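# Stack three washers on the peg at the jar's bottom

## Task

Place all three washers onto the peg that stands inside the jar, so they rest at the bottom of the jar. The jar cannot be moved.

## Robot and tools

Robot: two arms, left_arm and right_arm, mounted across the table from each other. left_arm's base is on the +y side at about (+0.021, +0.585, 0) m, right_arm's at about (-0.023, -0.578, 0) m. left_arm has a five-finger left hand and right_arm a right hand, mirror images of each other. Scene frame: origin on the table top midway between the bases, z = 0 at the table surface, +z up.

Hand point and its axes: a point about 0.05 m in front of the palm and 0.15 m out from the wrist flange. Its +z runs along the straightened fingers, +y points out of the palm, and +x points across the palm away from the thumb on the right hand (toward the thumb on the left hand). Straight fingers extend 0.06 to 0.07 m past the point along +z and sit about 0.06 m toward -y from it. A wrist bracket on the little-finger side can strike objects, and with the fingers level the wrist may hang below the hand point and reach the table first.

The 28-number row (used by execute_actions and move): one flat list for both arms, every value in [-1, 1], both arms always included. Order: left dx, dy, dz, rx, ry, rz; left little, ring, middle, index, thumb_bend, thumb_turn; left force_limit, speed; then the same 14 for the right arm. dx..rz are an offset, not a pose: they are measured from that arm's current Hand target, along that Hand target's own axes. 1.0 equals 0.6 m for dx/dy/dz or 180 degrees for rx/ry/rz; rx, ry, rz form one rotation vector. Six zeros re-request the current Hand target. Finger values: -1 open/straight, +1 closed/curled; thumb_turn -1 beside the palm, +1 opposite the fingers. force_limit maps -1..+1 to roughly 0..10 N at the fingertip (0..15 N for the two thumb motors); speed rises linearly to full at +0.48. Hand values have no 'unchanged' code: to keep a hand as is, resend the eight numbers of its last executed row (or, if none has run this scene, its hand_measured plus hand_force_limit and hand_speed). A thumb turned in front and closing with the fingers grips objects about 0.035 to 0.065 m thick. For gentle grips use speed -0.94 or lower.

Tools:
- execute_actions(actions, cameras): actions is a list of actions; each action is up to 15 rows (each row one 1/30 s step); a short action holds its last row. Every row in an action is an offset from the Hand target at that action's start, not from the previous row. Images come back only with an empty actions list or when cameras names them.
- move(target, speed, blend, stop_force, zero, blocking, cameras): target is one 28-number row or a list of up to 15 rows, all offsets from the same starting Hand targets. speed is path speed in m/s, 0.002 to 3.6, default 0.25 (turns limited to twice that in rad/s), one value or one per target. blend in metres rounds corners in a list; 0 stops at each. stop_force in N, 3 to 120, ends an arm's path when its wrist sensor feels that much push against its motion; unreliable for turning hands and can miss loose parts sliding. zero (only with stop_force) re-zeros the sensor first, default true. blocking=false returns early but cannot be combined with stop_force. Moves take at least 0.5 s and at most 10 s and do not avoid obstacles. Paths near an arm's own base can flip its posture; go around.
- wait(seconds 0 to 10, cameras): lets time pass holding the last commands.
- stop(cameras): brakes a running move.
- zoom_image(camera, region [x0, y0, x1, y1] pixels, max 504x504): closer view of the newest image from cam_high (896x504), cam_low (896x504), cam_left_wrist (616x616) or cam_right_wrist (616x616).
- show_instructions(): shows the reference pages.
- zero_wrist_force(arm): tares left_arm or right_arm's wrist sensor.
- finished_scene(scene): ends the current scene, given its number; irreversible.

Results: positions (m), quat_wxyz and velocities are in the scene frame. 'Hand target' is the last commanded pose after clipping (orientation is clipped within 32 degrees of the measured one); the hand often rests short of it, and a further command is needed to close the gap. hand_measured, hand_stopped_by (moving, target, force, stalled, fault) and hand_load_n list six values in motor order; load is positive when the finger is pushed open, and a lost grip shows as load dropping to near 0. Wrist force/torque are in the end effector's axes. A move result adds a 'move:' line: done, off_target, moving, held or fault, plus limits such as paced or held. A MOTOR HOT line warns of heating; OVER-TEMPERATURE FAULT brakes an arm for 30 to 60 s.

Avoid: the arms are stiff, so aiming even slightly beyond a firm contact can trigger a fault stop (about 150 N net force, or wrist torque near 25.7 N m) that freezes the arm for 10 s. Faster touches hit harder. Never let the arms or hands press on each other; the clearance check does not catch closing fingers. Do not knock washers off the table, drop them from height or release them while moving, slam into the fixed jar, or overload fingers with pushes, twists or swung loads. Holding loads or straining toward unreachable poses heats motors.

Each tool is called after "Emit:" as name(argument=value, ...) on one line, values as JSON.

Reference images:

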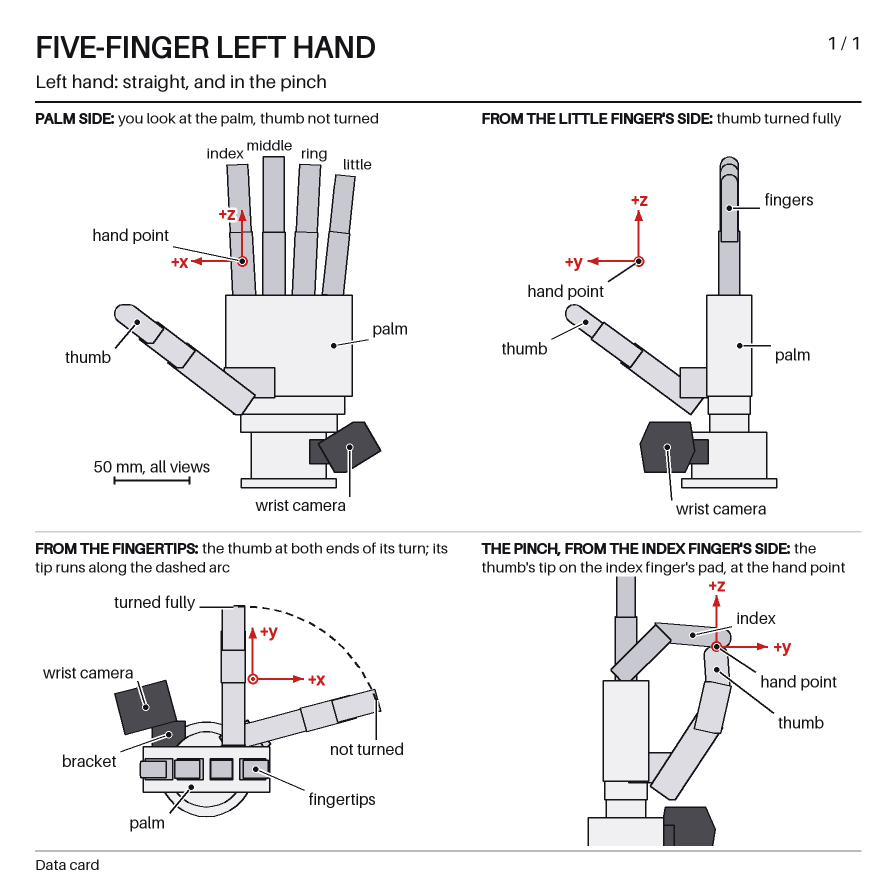

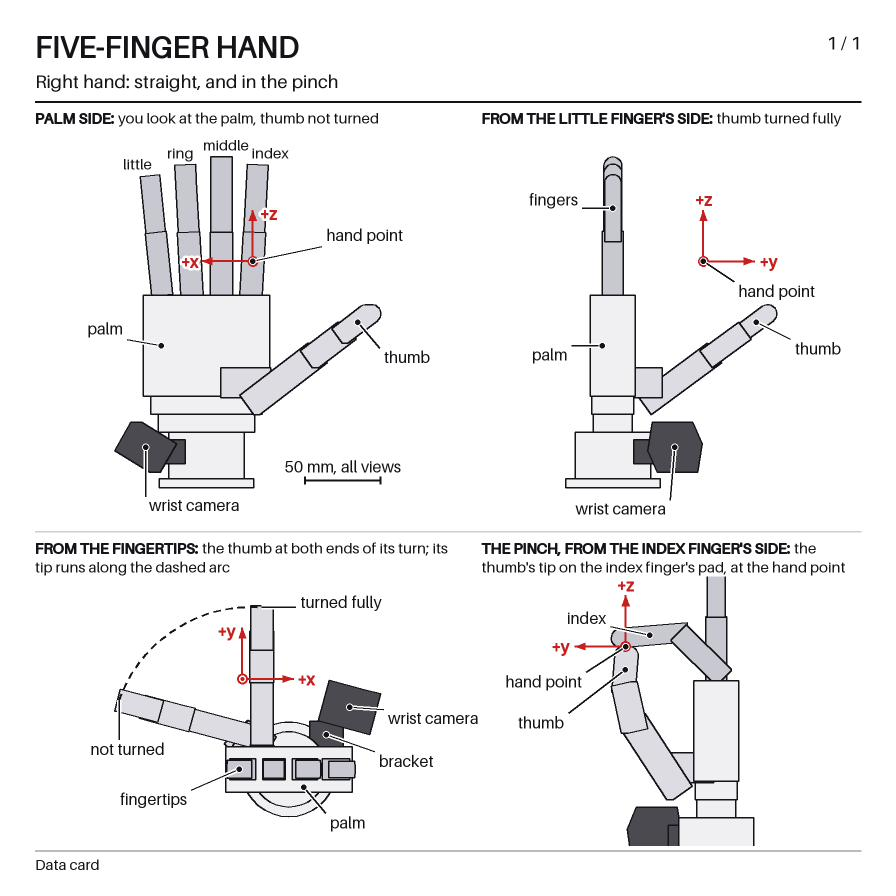

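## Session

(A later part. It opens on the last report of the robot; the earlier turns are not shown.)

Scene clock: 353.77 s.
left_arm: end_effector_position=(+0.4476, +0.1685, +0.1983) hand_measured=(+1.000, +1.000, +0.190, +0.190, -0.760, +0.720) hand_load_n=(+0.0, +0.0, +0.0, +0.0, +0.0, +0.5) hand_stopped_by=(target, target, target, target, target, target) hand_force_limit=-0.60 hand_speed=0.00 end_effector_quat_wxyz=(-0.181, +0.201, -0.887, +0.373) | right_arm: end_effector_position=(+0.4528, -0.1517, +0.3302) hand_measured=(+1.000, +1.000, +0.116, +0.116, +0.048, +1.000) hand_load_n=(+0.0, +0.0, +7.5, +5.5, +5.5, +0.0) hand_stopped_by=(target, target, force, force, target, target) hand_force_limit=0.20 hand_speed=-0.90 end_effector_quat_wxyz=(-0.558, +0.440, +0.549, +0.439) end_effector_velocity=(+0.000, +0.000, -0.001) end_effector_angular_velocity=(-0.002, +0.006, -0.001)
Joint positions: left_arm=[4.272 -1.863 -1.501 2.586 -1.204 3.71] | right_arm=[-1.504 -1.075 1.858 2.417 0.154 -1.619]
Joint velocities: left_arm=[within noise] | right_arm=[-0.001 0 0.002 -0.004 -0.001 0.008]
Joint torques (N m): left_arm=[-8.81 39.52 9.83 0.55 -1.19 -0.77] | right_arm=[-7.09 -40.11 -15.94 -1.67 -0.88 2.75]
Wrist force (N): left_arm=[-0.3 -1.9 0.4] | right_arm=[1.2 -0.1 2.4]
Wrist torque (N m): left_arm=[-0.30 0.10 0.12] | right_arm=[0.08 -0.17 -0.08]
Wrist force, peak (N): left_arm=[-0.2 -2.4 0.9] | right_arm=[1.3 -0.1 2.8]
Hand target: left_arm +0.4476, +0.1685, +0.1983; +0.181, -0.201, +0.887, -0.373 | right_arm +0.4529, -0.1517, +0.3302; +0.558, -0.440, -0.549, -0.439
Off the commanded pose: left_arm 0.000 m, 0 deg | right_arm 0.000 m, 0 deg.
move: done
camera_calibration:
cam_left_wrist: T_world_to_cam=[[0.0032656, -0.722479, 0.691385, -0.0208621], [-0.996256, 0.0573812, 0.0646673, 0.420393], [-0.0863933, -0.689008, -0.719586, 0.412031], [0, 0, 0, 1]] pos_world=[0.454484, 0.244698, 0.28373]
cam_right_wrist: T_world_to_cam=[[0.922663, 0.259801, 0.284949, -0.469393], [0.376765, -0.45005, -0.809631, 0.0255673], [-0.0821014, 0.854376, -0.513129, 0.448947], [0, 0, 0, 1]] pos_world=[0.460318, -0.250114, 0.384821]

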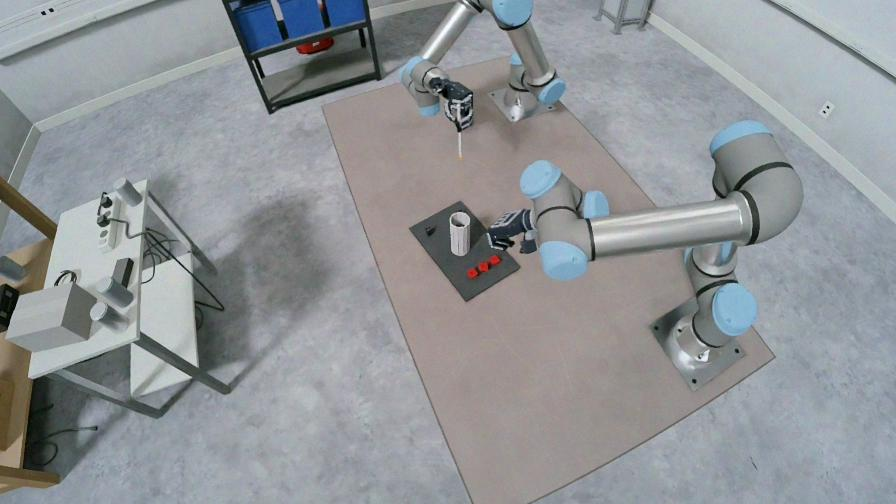

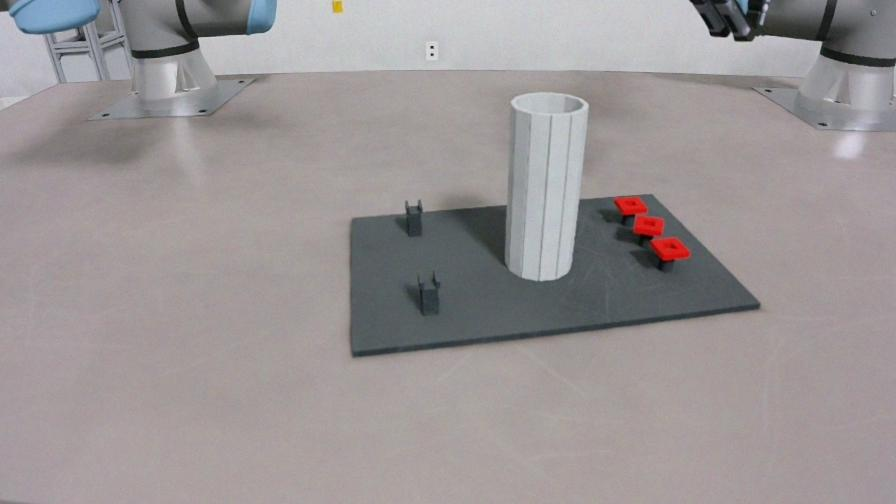

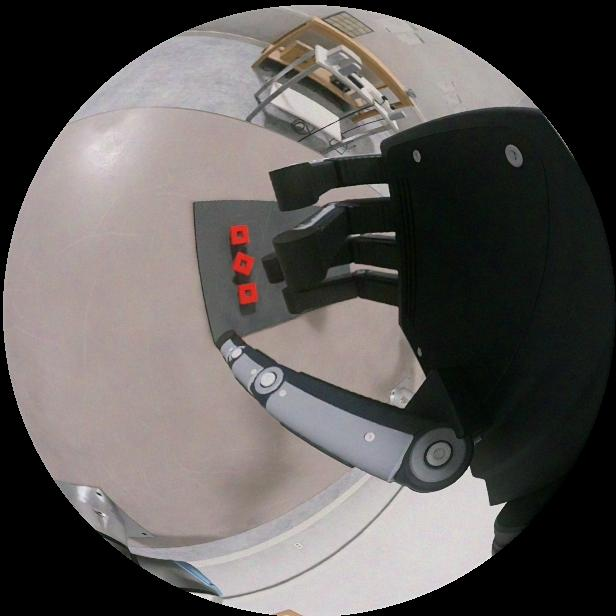

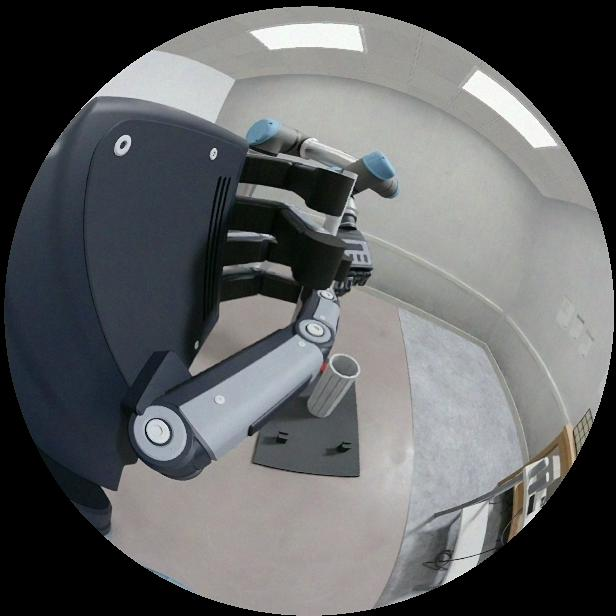

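Emit:
zoom_image(camera="cam_right_wrist", region=[280, 320, 400, 440])

Emit:
zoom_image(camera="cam_high", region=[400, 60, 530, 260])

Scaled by 4.200 from the camera's 616x616 image, which has a finer 880x880 frame.

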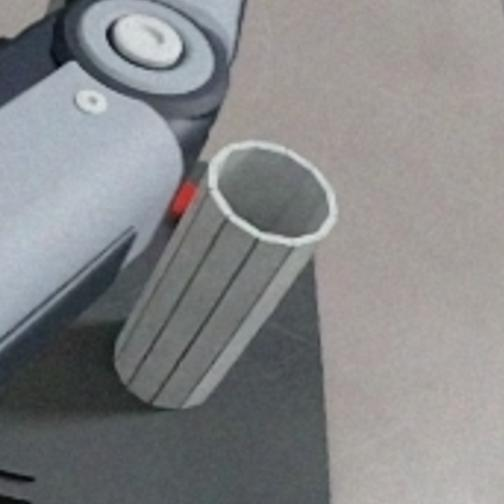

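Scaled by 2.520.

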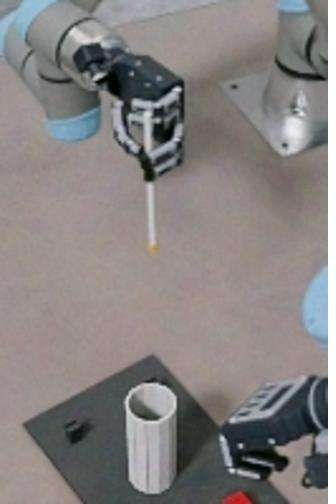

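Emit:
move(target=[0,0,0,0,0,0,-1,-1,-1,-1,-0.76,0.72,-0.6,0.0,0.0242,0.195,0.2588,0,0,0,1,1,0.61,0.61,0.05,1,0.2,-0.9], speed=0.1, cameras=["cam_right_wrist", "cam_low", "cam_left_wrist", "cam_high"])

Emit:
zoom_image(camera="cam_left_wrist", region=[280, 130, 400, 290])

Emit:
zoom_image(camera="cam_high", region=[400, 100, 530, 260])

Emit:
zoom_image(camera="cam_low", region=[470, 0, 640, 150])

Scene clock: 408.83 s.
left_arm: end_effector_position=(+0.4476, +0.1685, +0.1983) hand_measured=(-1.000, -1.000, -1.000, -1.000, -0.760, +0.720) hand_load_n=(+0.0, +0.0, +0.0, +0.0, +0.5, +0.0) hand_stopped_by=(target, target, target, target, target, target) hand_force_limit=-0.60 hand_speed=0.00 end_effector_quat_wxyz=(-0.181, +0.201, -0.887, +0.373) | right_arm: end_effector_position=(+0.5318, +0.0260, +0.3450) hand_measured=(+1.000, +1.000, +0.116, +0.116, +0.048, +1.000) hand_load_n=(+0.0, +0.0, +8.0, +6.0, +5.5, +0.0) hand_stopped_by=(target, target, force, force, target, target) hand_force_limit=0.20 hand_speed=-0.90 end_effector_quat_wxyz=(-0.558, +0.441, +0.549, +0.439)
Joint positions: left_arm=[4.272 -1.863 -1.501 2.586 -1.204 3.71] | right_arm=[-1.225 -0.781 1.278 2.574 -0.126 -1.492]
Joint torques (N m): left_arm=[-8.84 39.58 9.99 0.41 0.58 -0.7] | right_arm=[-7.2 -54.78 -17.82 -1.14 0.89 2.2]
Wrist force (N): left_arm=[-0.2 -2.0 0.4] | right_arm=[1.3 -0.1 2.7]
Wrist torque (N m): left_arm=[-0.35 0.09 0.13] | right_arm=[0.13 -0.24 -0.12]
Wrist force, peak (N): left_arm=[-0.4 -2.4 1.1] | right_arm=[1.5 0.4 3.4]
Hand target: left_arm +0.4476, +0.1685, +0.1983; +0.181, -0.201, +0.887, -0.373 | right_arm +0.5319, +0.0260, +0.3450; +0.558, -0.440, -0.549, -0.439
Off the commanded pose: left_arm 0.000 m, 0 deg | right_arm 0.000 m, 0 deg.
move: done
camera_calibration:
cam_left_wrist: T_world_to_cam=[[0.0032656, -0.722479, 0.691385, -0.0208621], [-0.996256, 0.0573812, 0.0646673, 0.420393], [-0.0863933, -0.689008, -0.719586, 0.412031], [0, 0, 0, 1]] pos_world=[0.454484, 0.244698, 0.28373]
cam_right_wrist: T_world_to_cam=[[0.922658, 0.259849, 0.284923, -0.592625], [0.376777, -0.450158, -0.809566, 0.0876737], [-0.0821043, 0.854305, -0.513247, 0.311333], [0, 0, 0, 1]] pos_world=[0.539318, -0.072514, 0.399621]

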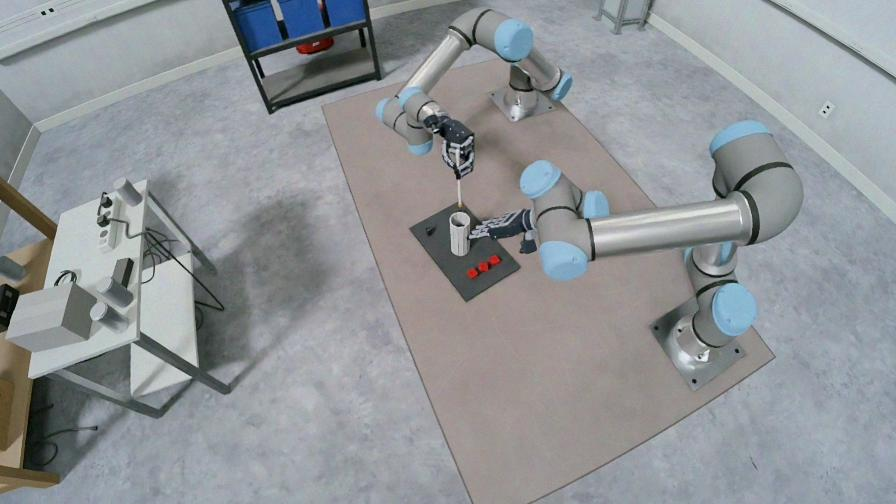

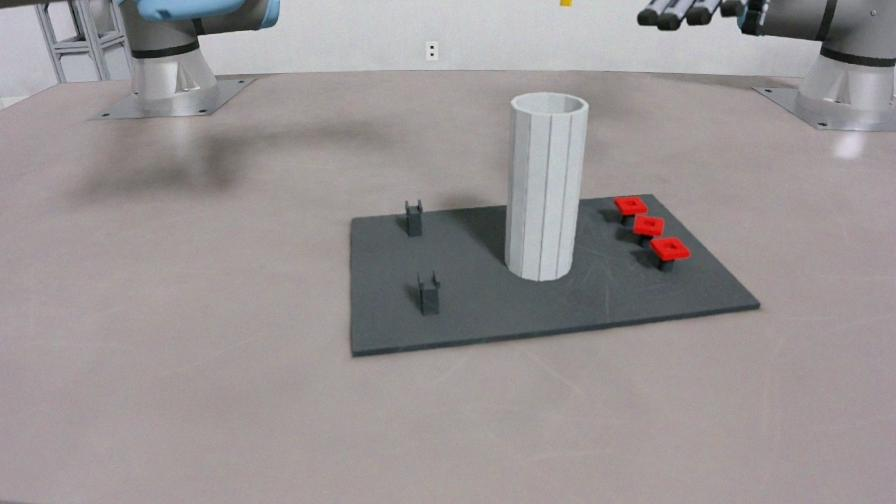

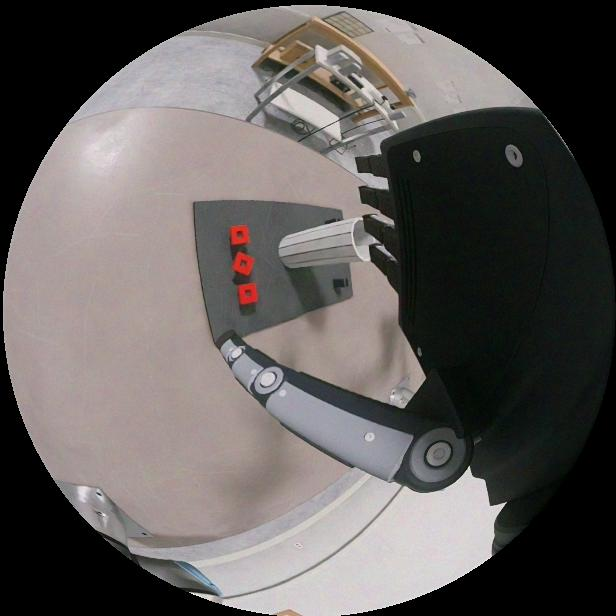

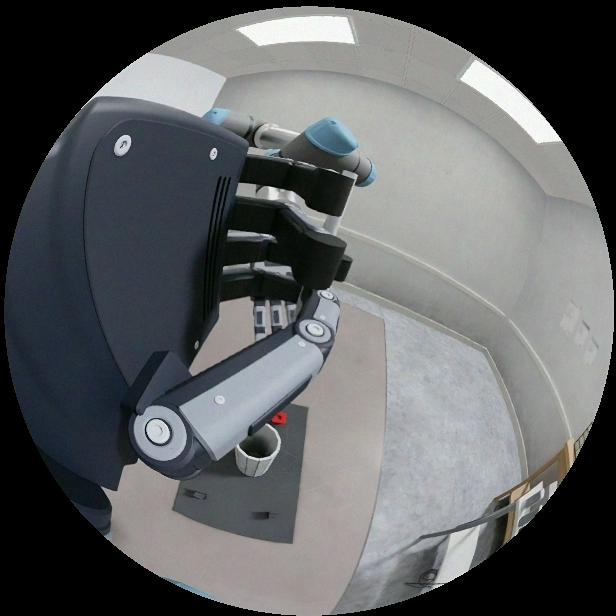

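Scaled by 3.150 from the camera's 616x616 image, which has a finer 880x880 frame.

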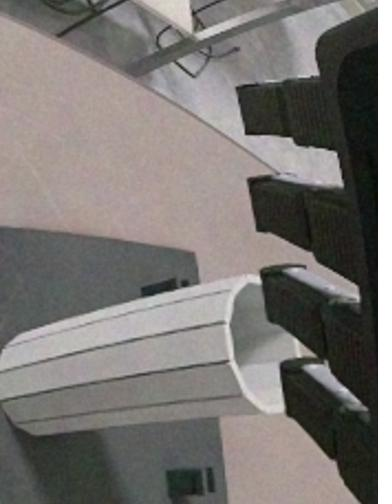

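Scaled by 3.150.

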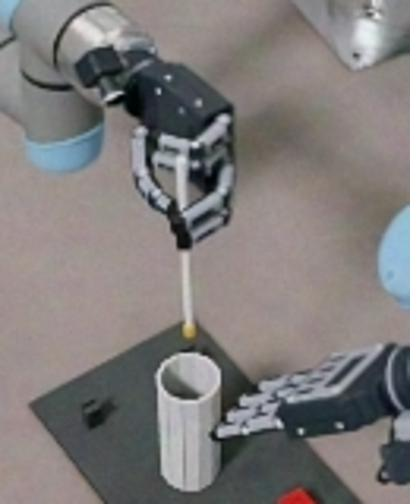

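Scaled by 2.965.

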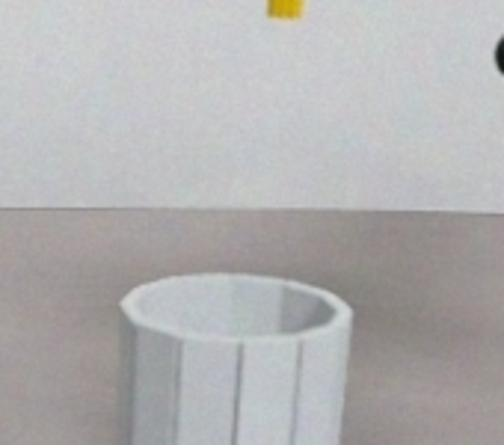

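Emit:
zoom_image(camera="cam_right_wrist", region=[210, 400, 310, 500])

Scaled by 5.040 from the camera's 616x616 image, which has a finer 880x880 frame.

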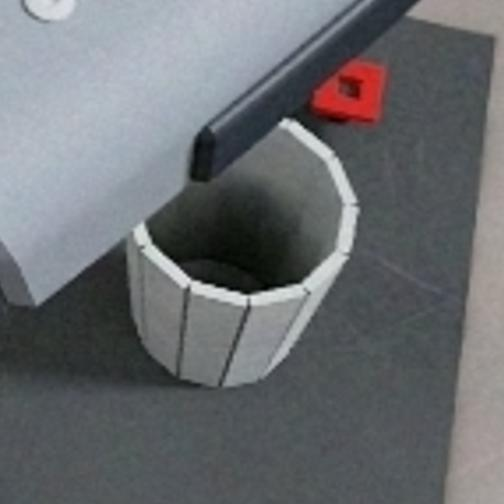

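Emit:
move(target=[0,0,0,0.278,0,0,-1,-1,-1,-1,-0.76,0.72,-0.6,0.0,0,0,0,0,0,0,1,1,0.61,0.61,0.05,1,0.2,-0.9], speed=0.25, cameras=["cam_left_wrist"])

Emit:
zoom_image(camera="cam_left_wrist", region=[160, 170, 400, 330])

Scene clock: 530.43 s.
left_arm: end_effector_position=(+0.4476, +0.1686, +0.1981) hand_measured=(-1.000, -1.000, -1.000, -1.000, -0.760, +0.720) hand_load_n=(+0.0, +0.0, +0.0, +0.0, +0.0, +0.0) hand_stopped_by=(target, target, target, target, target, target) hand_force_limit=-0.60 hand_speed=0.00 end_effector_quat_wxyz=(+0.249, -0.106, +0.646, -0.714) end_effector_velocity=(+0.001, +0.000, +0.002) end_effector_angular_velocity=(-0.002, -0.005, -0.001) | right_arm: end_effector_position=(+0.5319, +0.0260, +0.3450) hand_measured=(+1.000, +1.000, +0.116, +0.116, +0.048, +1.000) hand_load_n=(+0.0, +0.0, +8.0, +5.5, +5.5, +0.0) hand_stopped_by=(target, target, force, force, target, target) hand_force_limit=0.20 hand_speed=-0.90 end_effector_quat_wxyz=(-0.558, +0.440, +0.549, +0.439)
Joint positions: left_arm=[4.529 -1.642 -2.235 4.113 -0.657 3.127] | right_arm=[-1.225 -0.781 1.278 2.574 -0.126 -1.492]
Joint velocities: left_arm=[0 0.001 0.001 0.005 0.001 -0.002] | right_arm=[within noise]
Joint torques (N m): left_arm=[-9.69 27.89 26.89 3.43 -1.55 -1.04] | right_arm=[-8.2 -58.49 -25.4 -0.53 -0.68 -1.62]
Wrist force (N): left_arm=[-0.4 -2.2 2.1] | right_arm=[1.1 -0.3 2.6]
Wrist torque (N m): left_arm=[-0.62 0.32 0.05] | right_arm=[0.09 -0.21 -0.14]
Wrist force, peak (N): left_arm=[-0.5 -2.7 2.2] | right_arm=[1.3 0.2 3.1]
Hand target: left_arm +0.4476, +0.1685, +0.1983; -0.249, +0.106, -0.646, +0.714 | right_arm +0.5319, +0.0260, +0.3450; +0.558, -0.440, -0.549, -0.439
Off the commanded pose: left_arm 0.000 m, 0 deg | right_arm 0.000 m, 0 deg.
move: done
camera_calibration:
cam_left_wrist: T_world_to_cam=[[-0.425044, -0.0536206, 0.903583, 0.0162329], [-0.904377, 0.067001, -0.421442, 0.473971], [-0.037943, -0.996311, -0.0769716, 0.314837], [0, 0, 0, 1]] pos_world=[0.447494, 0.28279, 0.209317]
Images, in order (width x height): cam_left_wrist 616x616.

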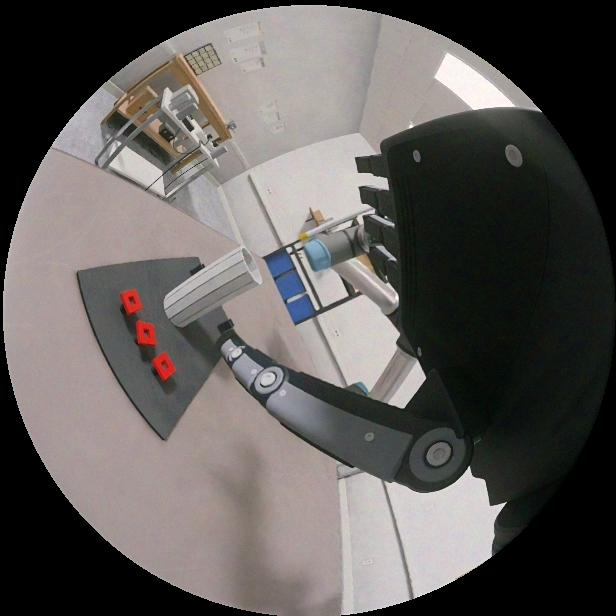

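Scaled by 2.100 from the camera's 616x616 image, which has a finer 880x880 frame.

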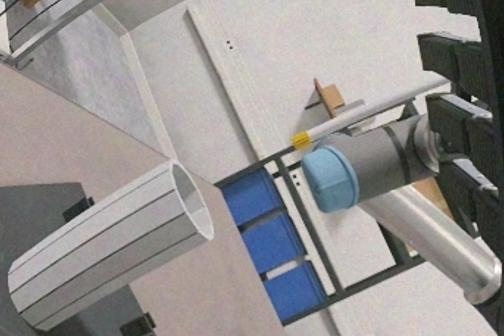

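Emit:
zoom_image(camera="cam_left_wrist", region=[290, 195, 390, 255])

Emit:
zoom_image(camera="cam_left_wrist", region=[155, 235, 275, 335])

Scaled by 5.040 from the camera's 616x616 image, which has a finer 880x880 frame.

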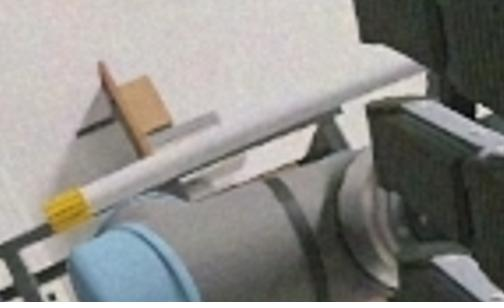

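Scaled by 4.200 from the camera's 616x616 image, which has a finer 880x880 frame.

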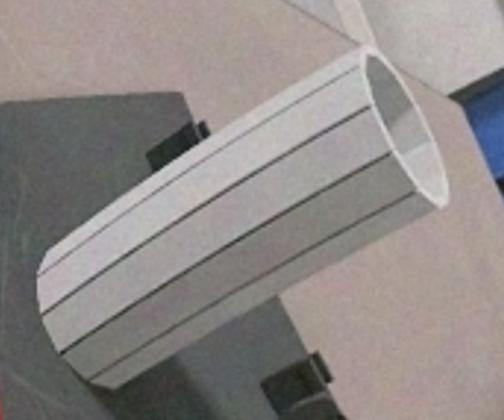

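Emit:
execute_actions(actions=[], cameras=["cam_high", "cam_low"])

Emit:
zoom_image(camera="cam_high", region=[435, 185, 485, 265])

Emit:
zoom_image(camera="cam_low", region=[490, 0, 610, 120])

Scene clock: 600.40 s.
left_arm: end_effector_position=(+0.4476, +0.1685, +0.1983) hand_measured=(-1.000, -1.000, -1.000, -1.000, -0.760, +0.720) hand_load_n=(+0.0, +0.0, -0.5, +0.0, +0.0, +0.0) hand_stopped_by=(target, target, target, target, target, target) hand_force_limit=-0.60 hand_speed=0.00 end_effector_quat_wxyz=(+0.249, -0.106, +0.646, -0.714) | right_arm: end_effector_position=(+0.5319, +0.0260, +0.3450) hand_measured=(+1.000, +1.000, +0.116, +0.116, +0.048, +1.000) hand_load_n=(+0.0, +0.0, +8.0, +5.5, +5.5, +0.0) hand_stopped_by=(target, target, force, force, target, target) hand_force_limit=0.20 hand_speed=-0.90 end_effector_quat_wxyz=(-0.558, +0.440, +0.549, +0.439)
Joint positions: left_arm=[4.529 -1.642 -2.235 4.113 -0.657 3.127] | right_arm=[-1.225 -0.781 1.278 2.574 -0.126 -1.492]
Joint velocities: within noise
Joint torques (N m): left_arm=[-10.11 27.55 28.28 3.45 0.63 -1.5] | right_arm=[-8.84 -58.04 -25.43 -1.58 -0.69 -1.71]
Wrist force (N): left_arm=[-0.5 -2.5 1.9] | right_arm=[1.3 0.0 2.5]
Wrist torque (N m): left_arm=[-0.65 0.32 0.06] | right_arm=[0.16 -0.23 -0.12]
Wrist force, peak (N): left_arm=[-0.3 -2.7 2.2] | right_arm=[1.4 0.4 3.0]
Hand target: left_arm +0.4476, +0.1685, +0.1983; -0.249, +0.106, -0.646, +0.714 | right_arm +0.5319, +0.0260, +0.3450; +0.558, -0.440, -0.549, -0.439
Off the commanded pose: left_arm 0.000 m, 0 deg | right_arm 0.000 m, 0 deg.
Images, in order (width x height): cam_high 896x504, cam_low 896x504.

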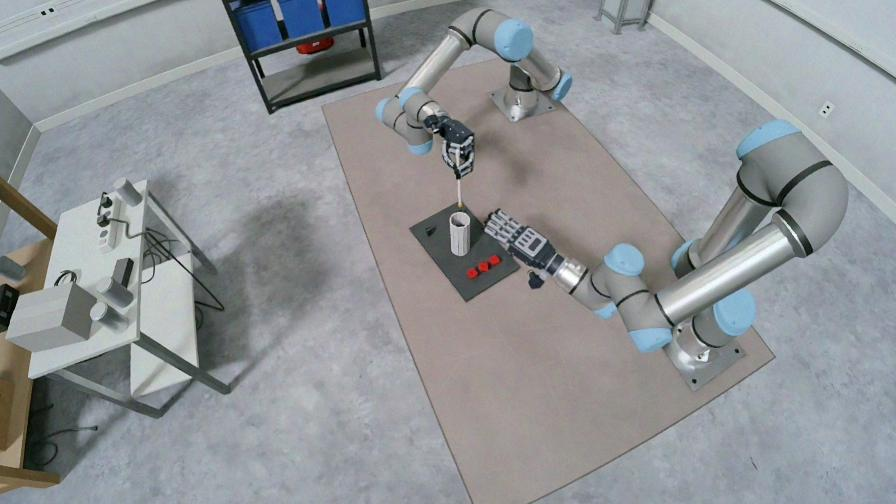

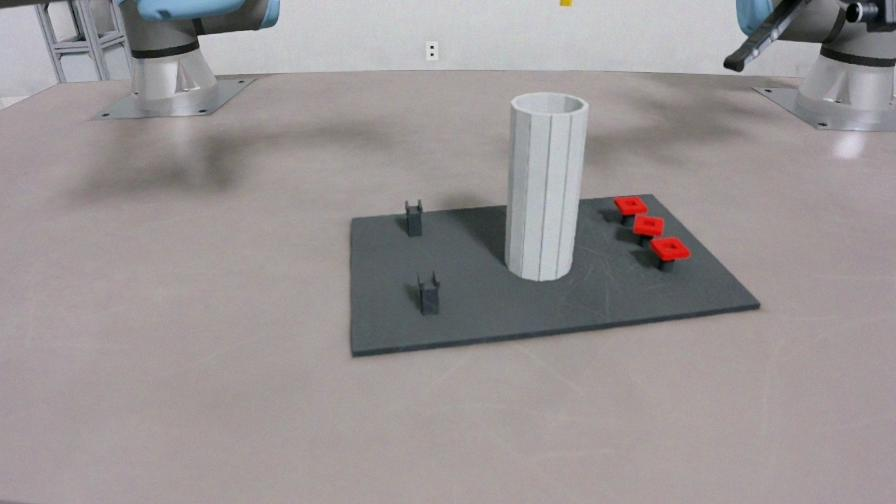

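Scaled by 6.300.

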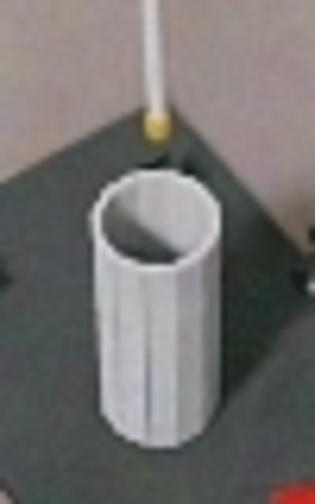

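Scaled by 4.200.

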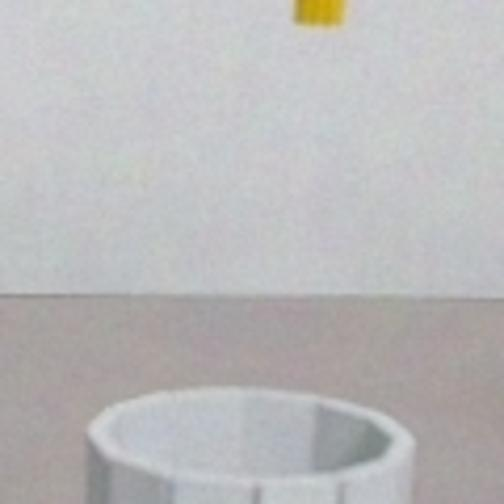

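Emit:
move(target=[0,0,0,0,0,0,-1,-1,-1,-1,-0.76,0.72,-0.6,0.0,0,-0.0014,0.0012,0,-0.0195,0.0045,1,1,0.61,0.61,0.05,1,0.2,-0.9], speed=0.1, cameras=["cam_high", "cam_low"])

Emit:
zoom_image(camera="cam_high", region=[435, 185, 485, 265])

Emit:
zoom_image(camera="cam_low", region=[490, 0, 610, 120])

Scene clock: 634.17 s.
left_arm: end_effector_position=(+0.4476, +0.1685, +0.1983) hand_measured=(-1.000, -1.000, -1.000, -1.000, -0.760, +0.720) hand_load_n=(+0.0, +0.0, +0.0, +0.0, +0.0, +0.0) hand_stopped_by=(target, target, target, target, target, target) hand_force_limit=-0.60 hand_speed=0.00 end_effector_quat_wxyz=(+0.249, -0.106, +0.646, -0.714) | right_arm: end_effector_position=(+0.5309, +0.0265, +0.3451) hand_measured=(+1.000, +1.000, +0.116, +0.116, +0.048, +1.000) hand_load_n=(+0.0, +0.0, +7.5, +5.5, +5.5, +0.0) hand_stopped_by=(target, target, force, force, target, target) hand_force_limit=0.20 hand_speed=-0.90 end_effector_quat_wxyz=(-0.544, +0.458, +0.563, +0.422) end_effector_velocity=(+0.000, +0.000, +0.000) end_effector_angular_velocity=(+0.001, +0.000, +0.000)
Joint positions: left_arm=[4.529 -1.642 -2.235 4.113 -0.657 3.127] | right_arm=[-1.22 -0.9 1.428 2.999 -0.14 -1.929]
Joint velocities: left_arm=[within noise] | right_arm=[0 0 0.001 -0.006 0 0.004]
Joint torques (N m): left_arm=[-10.04 28 28.37 -0.51 0.03 0.89] | right_arm=[-1.55 -43.48 -19.8 -2.9 1.31 2.53]
Wrist force (N): left_arm=[-0.7 -2.3 1.8] | right_arm=[1.3 -0.1 2.1]
Wrist torque (N m): left_arm=[-0.61 0.35 0.05] | right_arm=[0.14 -0.18 -0.05]
Wrist force, peak (N): left_arm=[-0.5 -2.8 2.4] | right_arm=[1.5 -0.2 2.9]
Hand target: left_arm +0.4476, +0.1685, +0.1983; -0.249, +0.106, -0.646, +0.714 | right_arm +0.5309, +0.0265, +0.3450; +0.544, -0.458, -0.563, -0.422
Off the commanded pose: left_arm 0.000 m, 0 deg | right_arm 0.000 m, 0 deg.
move: done
Images, in order (width x height): cam_high 896x504, cam_low 896x504.

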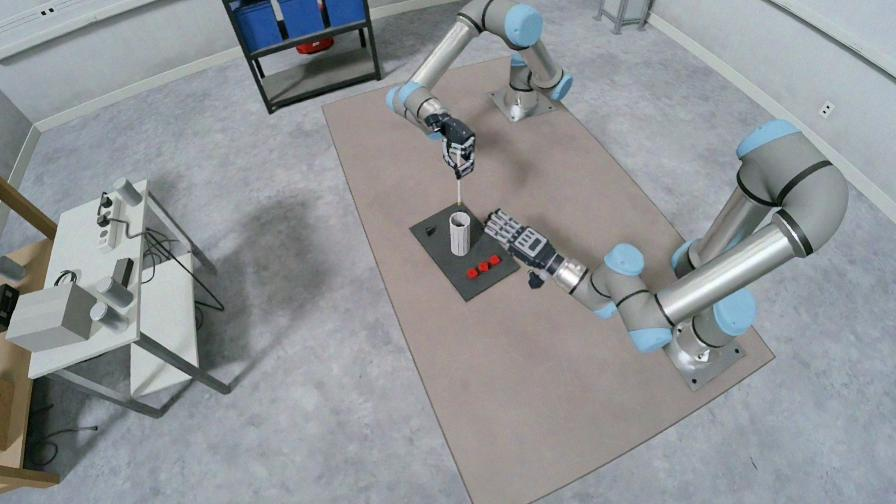

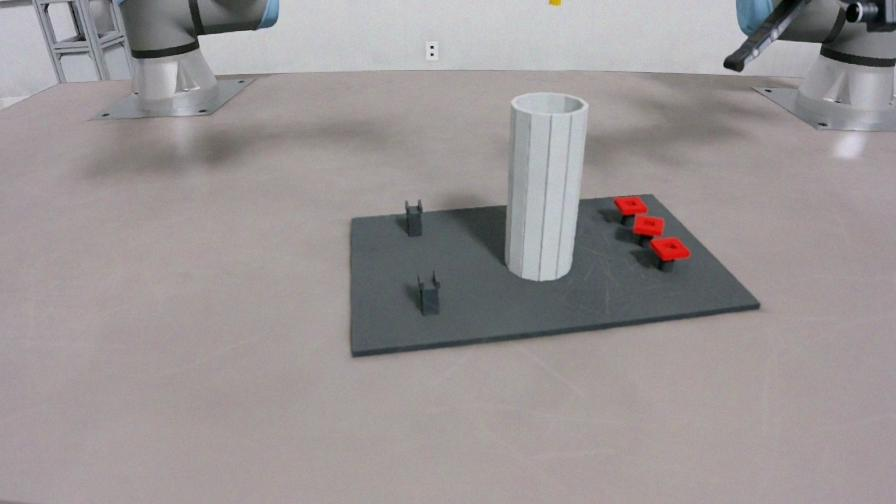

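Scaled by 6.300.

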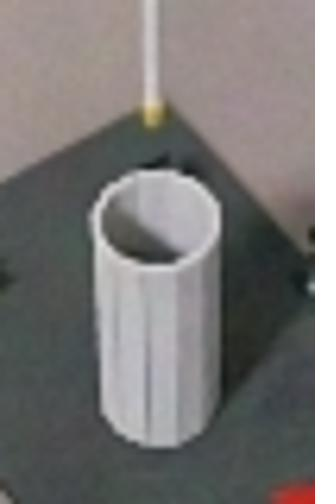

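Scaled by 4.200.

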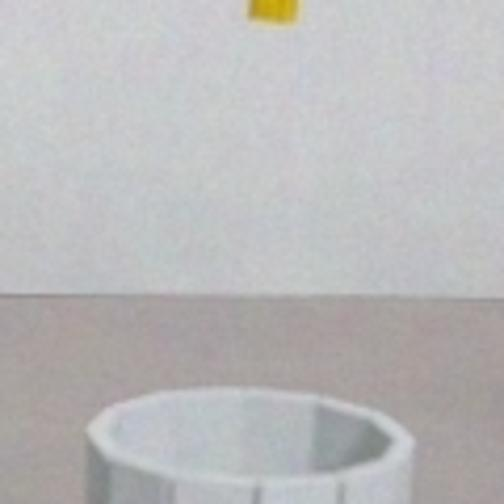

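Emit:
move(target=[-0.0705,0.1318,0.0123,-0.2494,0.1311,0.0393,1,1,0.19,0.19,-0.76,0.72,-0.6,0.0,0,0,0,0,0,0,1,1,0.61,0.61,0.05,1,0.2,-0.9], speed=0.2)

Emit:
move(target=[0,0,0,0,0,0,1,1,0.19,0.19,-0.76,0.72,-0.6,0.0,-0.2,0.0046,0.0107,0,0,0,1,1,0.61,0.61,0.05,1,0.2,-0.9], speed=0.06, stop_force=4, cameras=["cam_high", "cam_low", "cam_left_wrist", "cam_right_wrist"])

Emit:
zoom_image(camera="cam_low", region=[450, 0, 650, 200])

Emit:
zoom_image(camera="cam_high", region=[420, 150, 520, 270])

Scene clock: 707.13 s.
left_arm: end_effector_position=(+0.5046, +0.1796, +0.1295) hand_measured=(+1.000, +1.000, +0.190, +0.190, -0.760, +0.720) hand_load_n=(+0.5, +0.0, +0.0, +0.0, +0.0, +0.0) hand_stopped_by=(target, target, target, target, target, target) hand_force_limit=-0.60 hand_speed=0.00 end_effector_quat_wxyz=(-0.099, +0.009, -0.909, +0.405) | right_arm: end_effector_position=(+0.5309, +0.0265, +0.3450) hand_measured=(+1.000, +1.000, +0.116, +0.116, +0.048, +1.000) hand_load_n=(+0.0, +0.0, +8.0, +5.5, +5.5, +0.0) hand_stopped_by=(target, target, force, force, target, target) hand_force_limit=0.20 hand_speed=-0.90 end_effector_quat_wxyz=(-0.544, +0.458, +0.563, +0.422)
Joint positions: left_arm=[4.417 -2.143 -1.332 2.417 -0.846 4.238] | right_arm=[-1.22 -0.9 1.428 2.998 -0.14 -1.928]
Joint torques (N m): left_arm=[9.99 42.61 9.17 -2.7 1.17 -0.3] | right_arm=[-7.51 -40.83 -26.3 -3.11 1.82 2.4]
Wrist force (N): left_arm=[-0.2 -1.7 0.5] | right_arm=[1.3 0.1 2.5]
Wrist torque (N m): left_arm=[-0.29 0.10 0.10] | right_arm=[0.15 -0.21 -0.05]
Wrist force, peak (N): left_arm=[-0.5 -2.8 2.1] | right_arm=[1.2 0.4 2.9]
Hand target: left_arm +0.5046, +0.1797, +0.1295; +0.099, -0.009, +0.909, -0.405 | right_arm +0.5309, +0.0265, +0.3450; +0.544, -0.458, -0.563, -0.422
Off the commanded pose: left_arm 0.000 m, 0 deg | right_arm 0.000 m, 0 deg.
move: done

Scene clock: 710.13 s.
left_arm: end_effector_position=(+0.5046, +0.1797, +0.1295) hand_measured=(+1.000, +1.000, +0.190, +0.190, -0.760, +0.720) hand_load_n=(+0.0, +0.0, +0.0, +0.0, +0.0, +0.0) hand_stopped_by=(target, target, target, target, target, target) hand_force_limit=-0.60 hand_speed=0.00 end_effector_quat_wxyz=(-0.099, +0.009, -0.909, +0.405) | right_arm: end_effector_position=(+0.5308, +0.0266, +0.2248) hand_measured=(+1.000, +1.000, +0.116, +0.116, +0.048, +1.000) hand_load_n=(+0.0, +0.0, +8.0, +5.5, +5.0, +0.0) hand_stopped_by=(target, target, force, force, target, target) hand_force_limit=0.20 hand_speed=-0.90 end_effector_quat_wxyz=(-0.544, +0.458, +0.563, +0.422)
Joint positions: left_arm=[4.417 -2.143 -1.332 2.417 -0.846 4.238] | right_arm=[-1.22 -0.73 1.482 2.773 -0.14 -1.928]
Joint torques (N m): left_arm=[9.85 39.12 12.48 -3.5 -0.32 1.01] | right_arm=[5.14 -58.61 -24.09 -0.51 -0.95 -1.82]
Wrist force (N): left_arm=[-0.3 -1.8 0.5] | right_arm=[1.3 0.0 2.3]
Wrist torque (N m): left_arm=[-0.32 0.11 0.10] | right_arm=[0.13 -0.18 -0.18]
Wrist force, peak (N): left_arm=[-0.4 -2.4 0.3] | right_arm=[1.8 -0.2 2.4]
Hand target: left_arm +0.5046, +0.1797, +0.1295; +0.099, -0.009, +0.909, -0.405 | right_arm +0.5308, +0.0266, +0.2248; +0.544, -0.458, -0.563, -0.422
Off the commanded pose: left_arm 0.000 m, 0 deg | right_arm 0.000 m, 0 deg.
move: done
camera_calibration:
cam_left_wrist: T_world_to_cam=[[-0.296365, -0.656728, 0.693452, 0.173745], [-0.883597, 0.464136, 0.0619282, 0.351322], [-0.362526, -0.594379, -0.717836, 0.497284], [0, 0, 0, 1]] pos_world=[0.542197, 0.246617, 0.214727]
cam_right_wrist: T_world_to_cam=[[0.922492, 0.277778, 0.268044, -0.55426], [0.377074, -0.499855, -0.779718, -0.0145086], [-0.0826054, 0.820356, -0.565855, 0.262043], [0, 0, 0, 1]] pos_world=[0.538417, -0.0682599, 0.285532]

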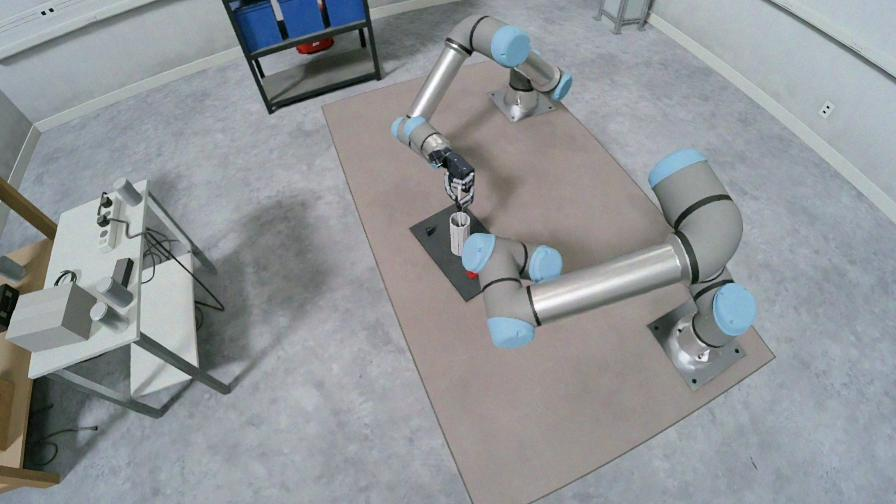

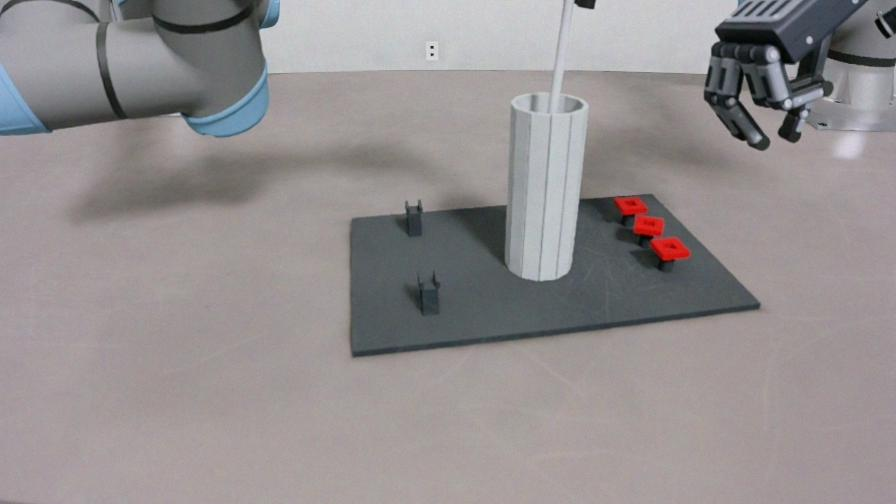

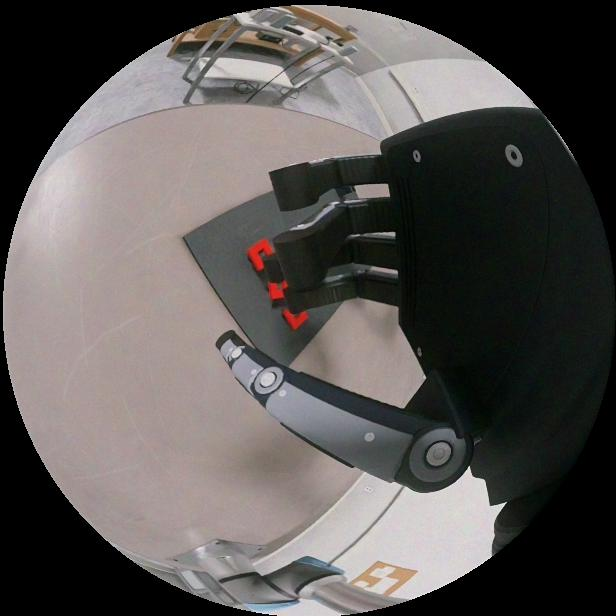

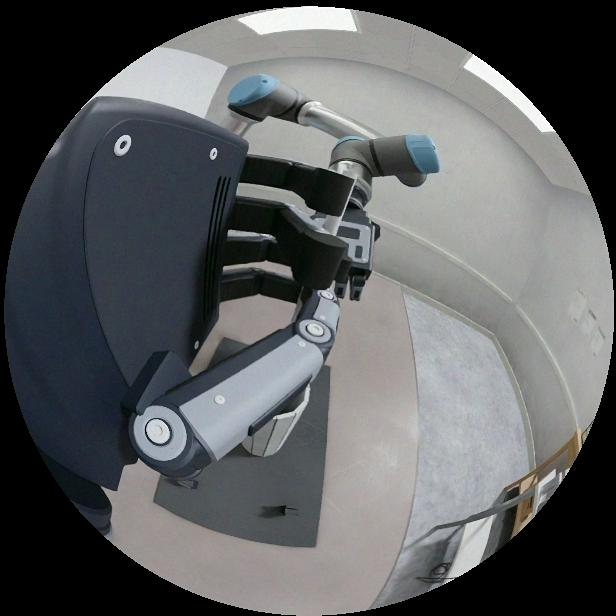

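Scaled by 2.520.

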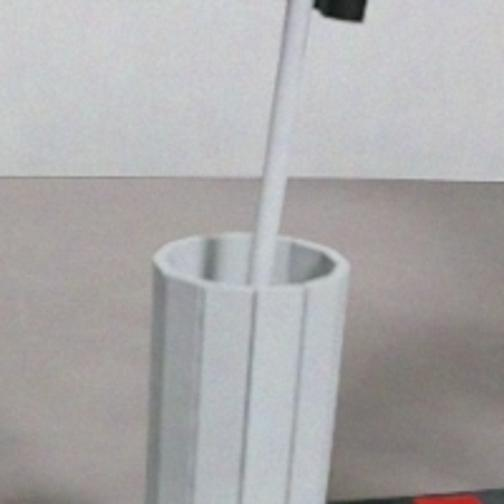

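Scaled by 4.200.

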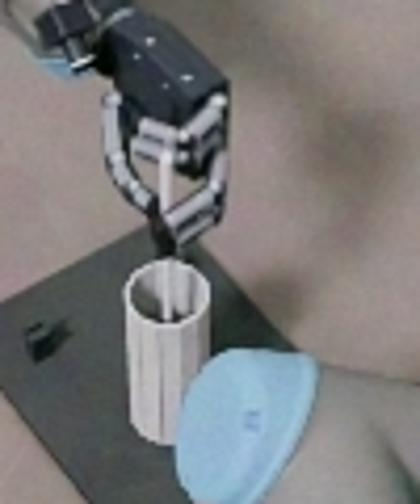

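Emit:
zoom_image(camera="cam_low", region=[520, 0, 620, 120])

Emit:
zoom_image(camera="cam_high", region=[440, 175, 480, 255])

Emit:
zoom_image(camera="cam_right_wrist", region=[220, 350, 340, 490])

Scaled by 4.200.

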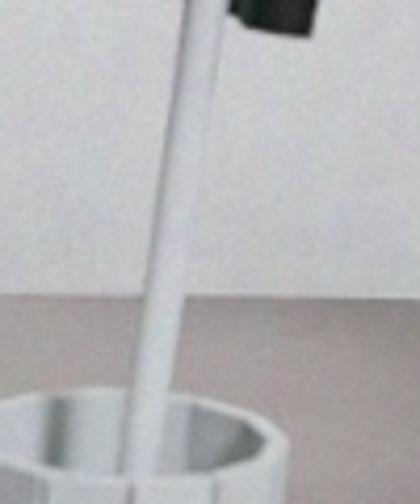

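Scaled by 6.300.

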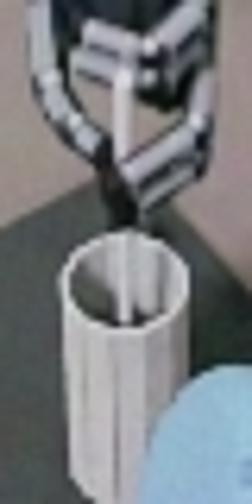

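Scaled by 3.600 from the camera's 616x616 image, which has a finer 880x880 frame.

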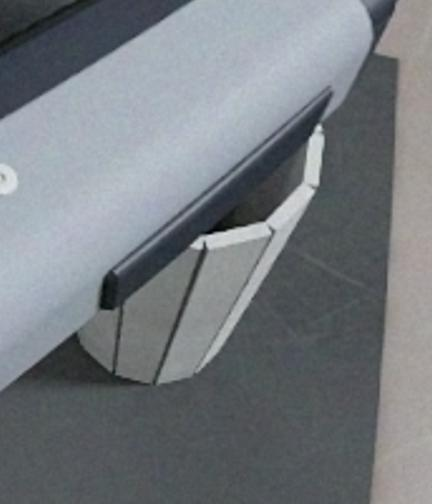

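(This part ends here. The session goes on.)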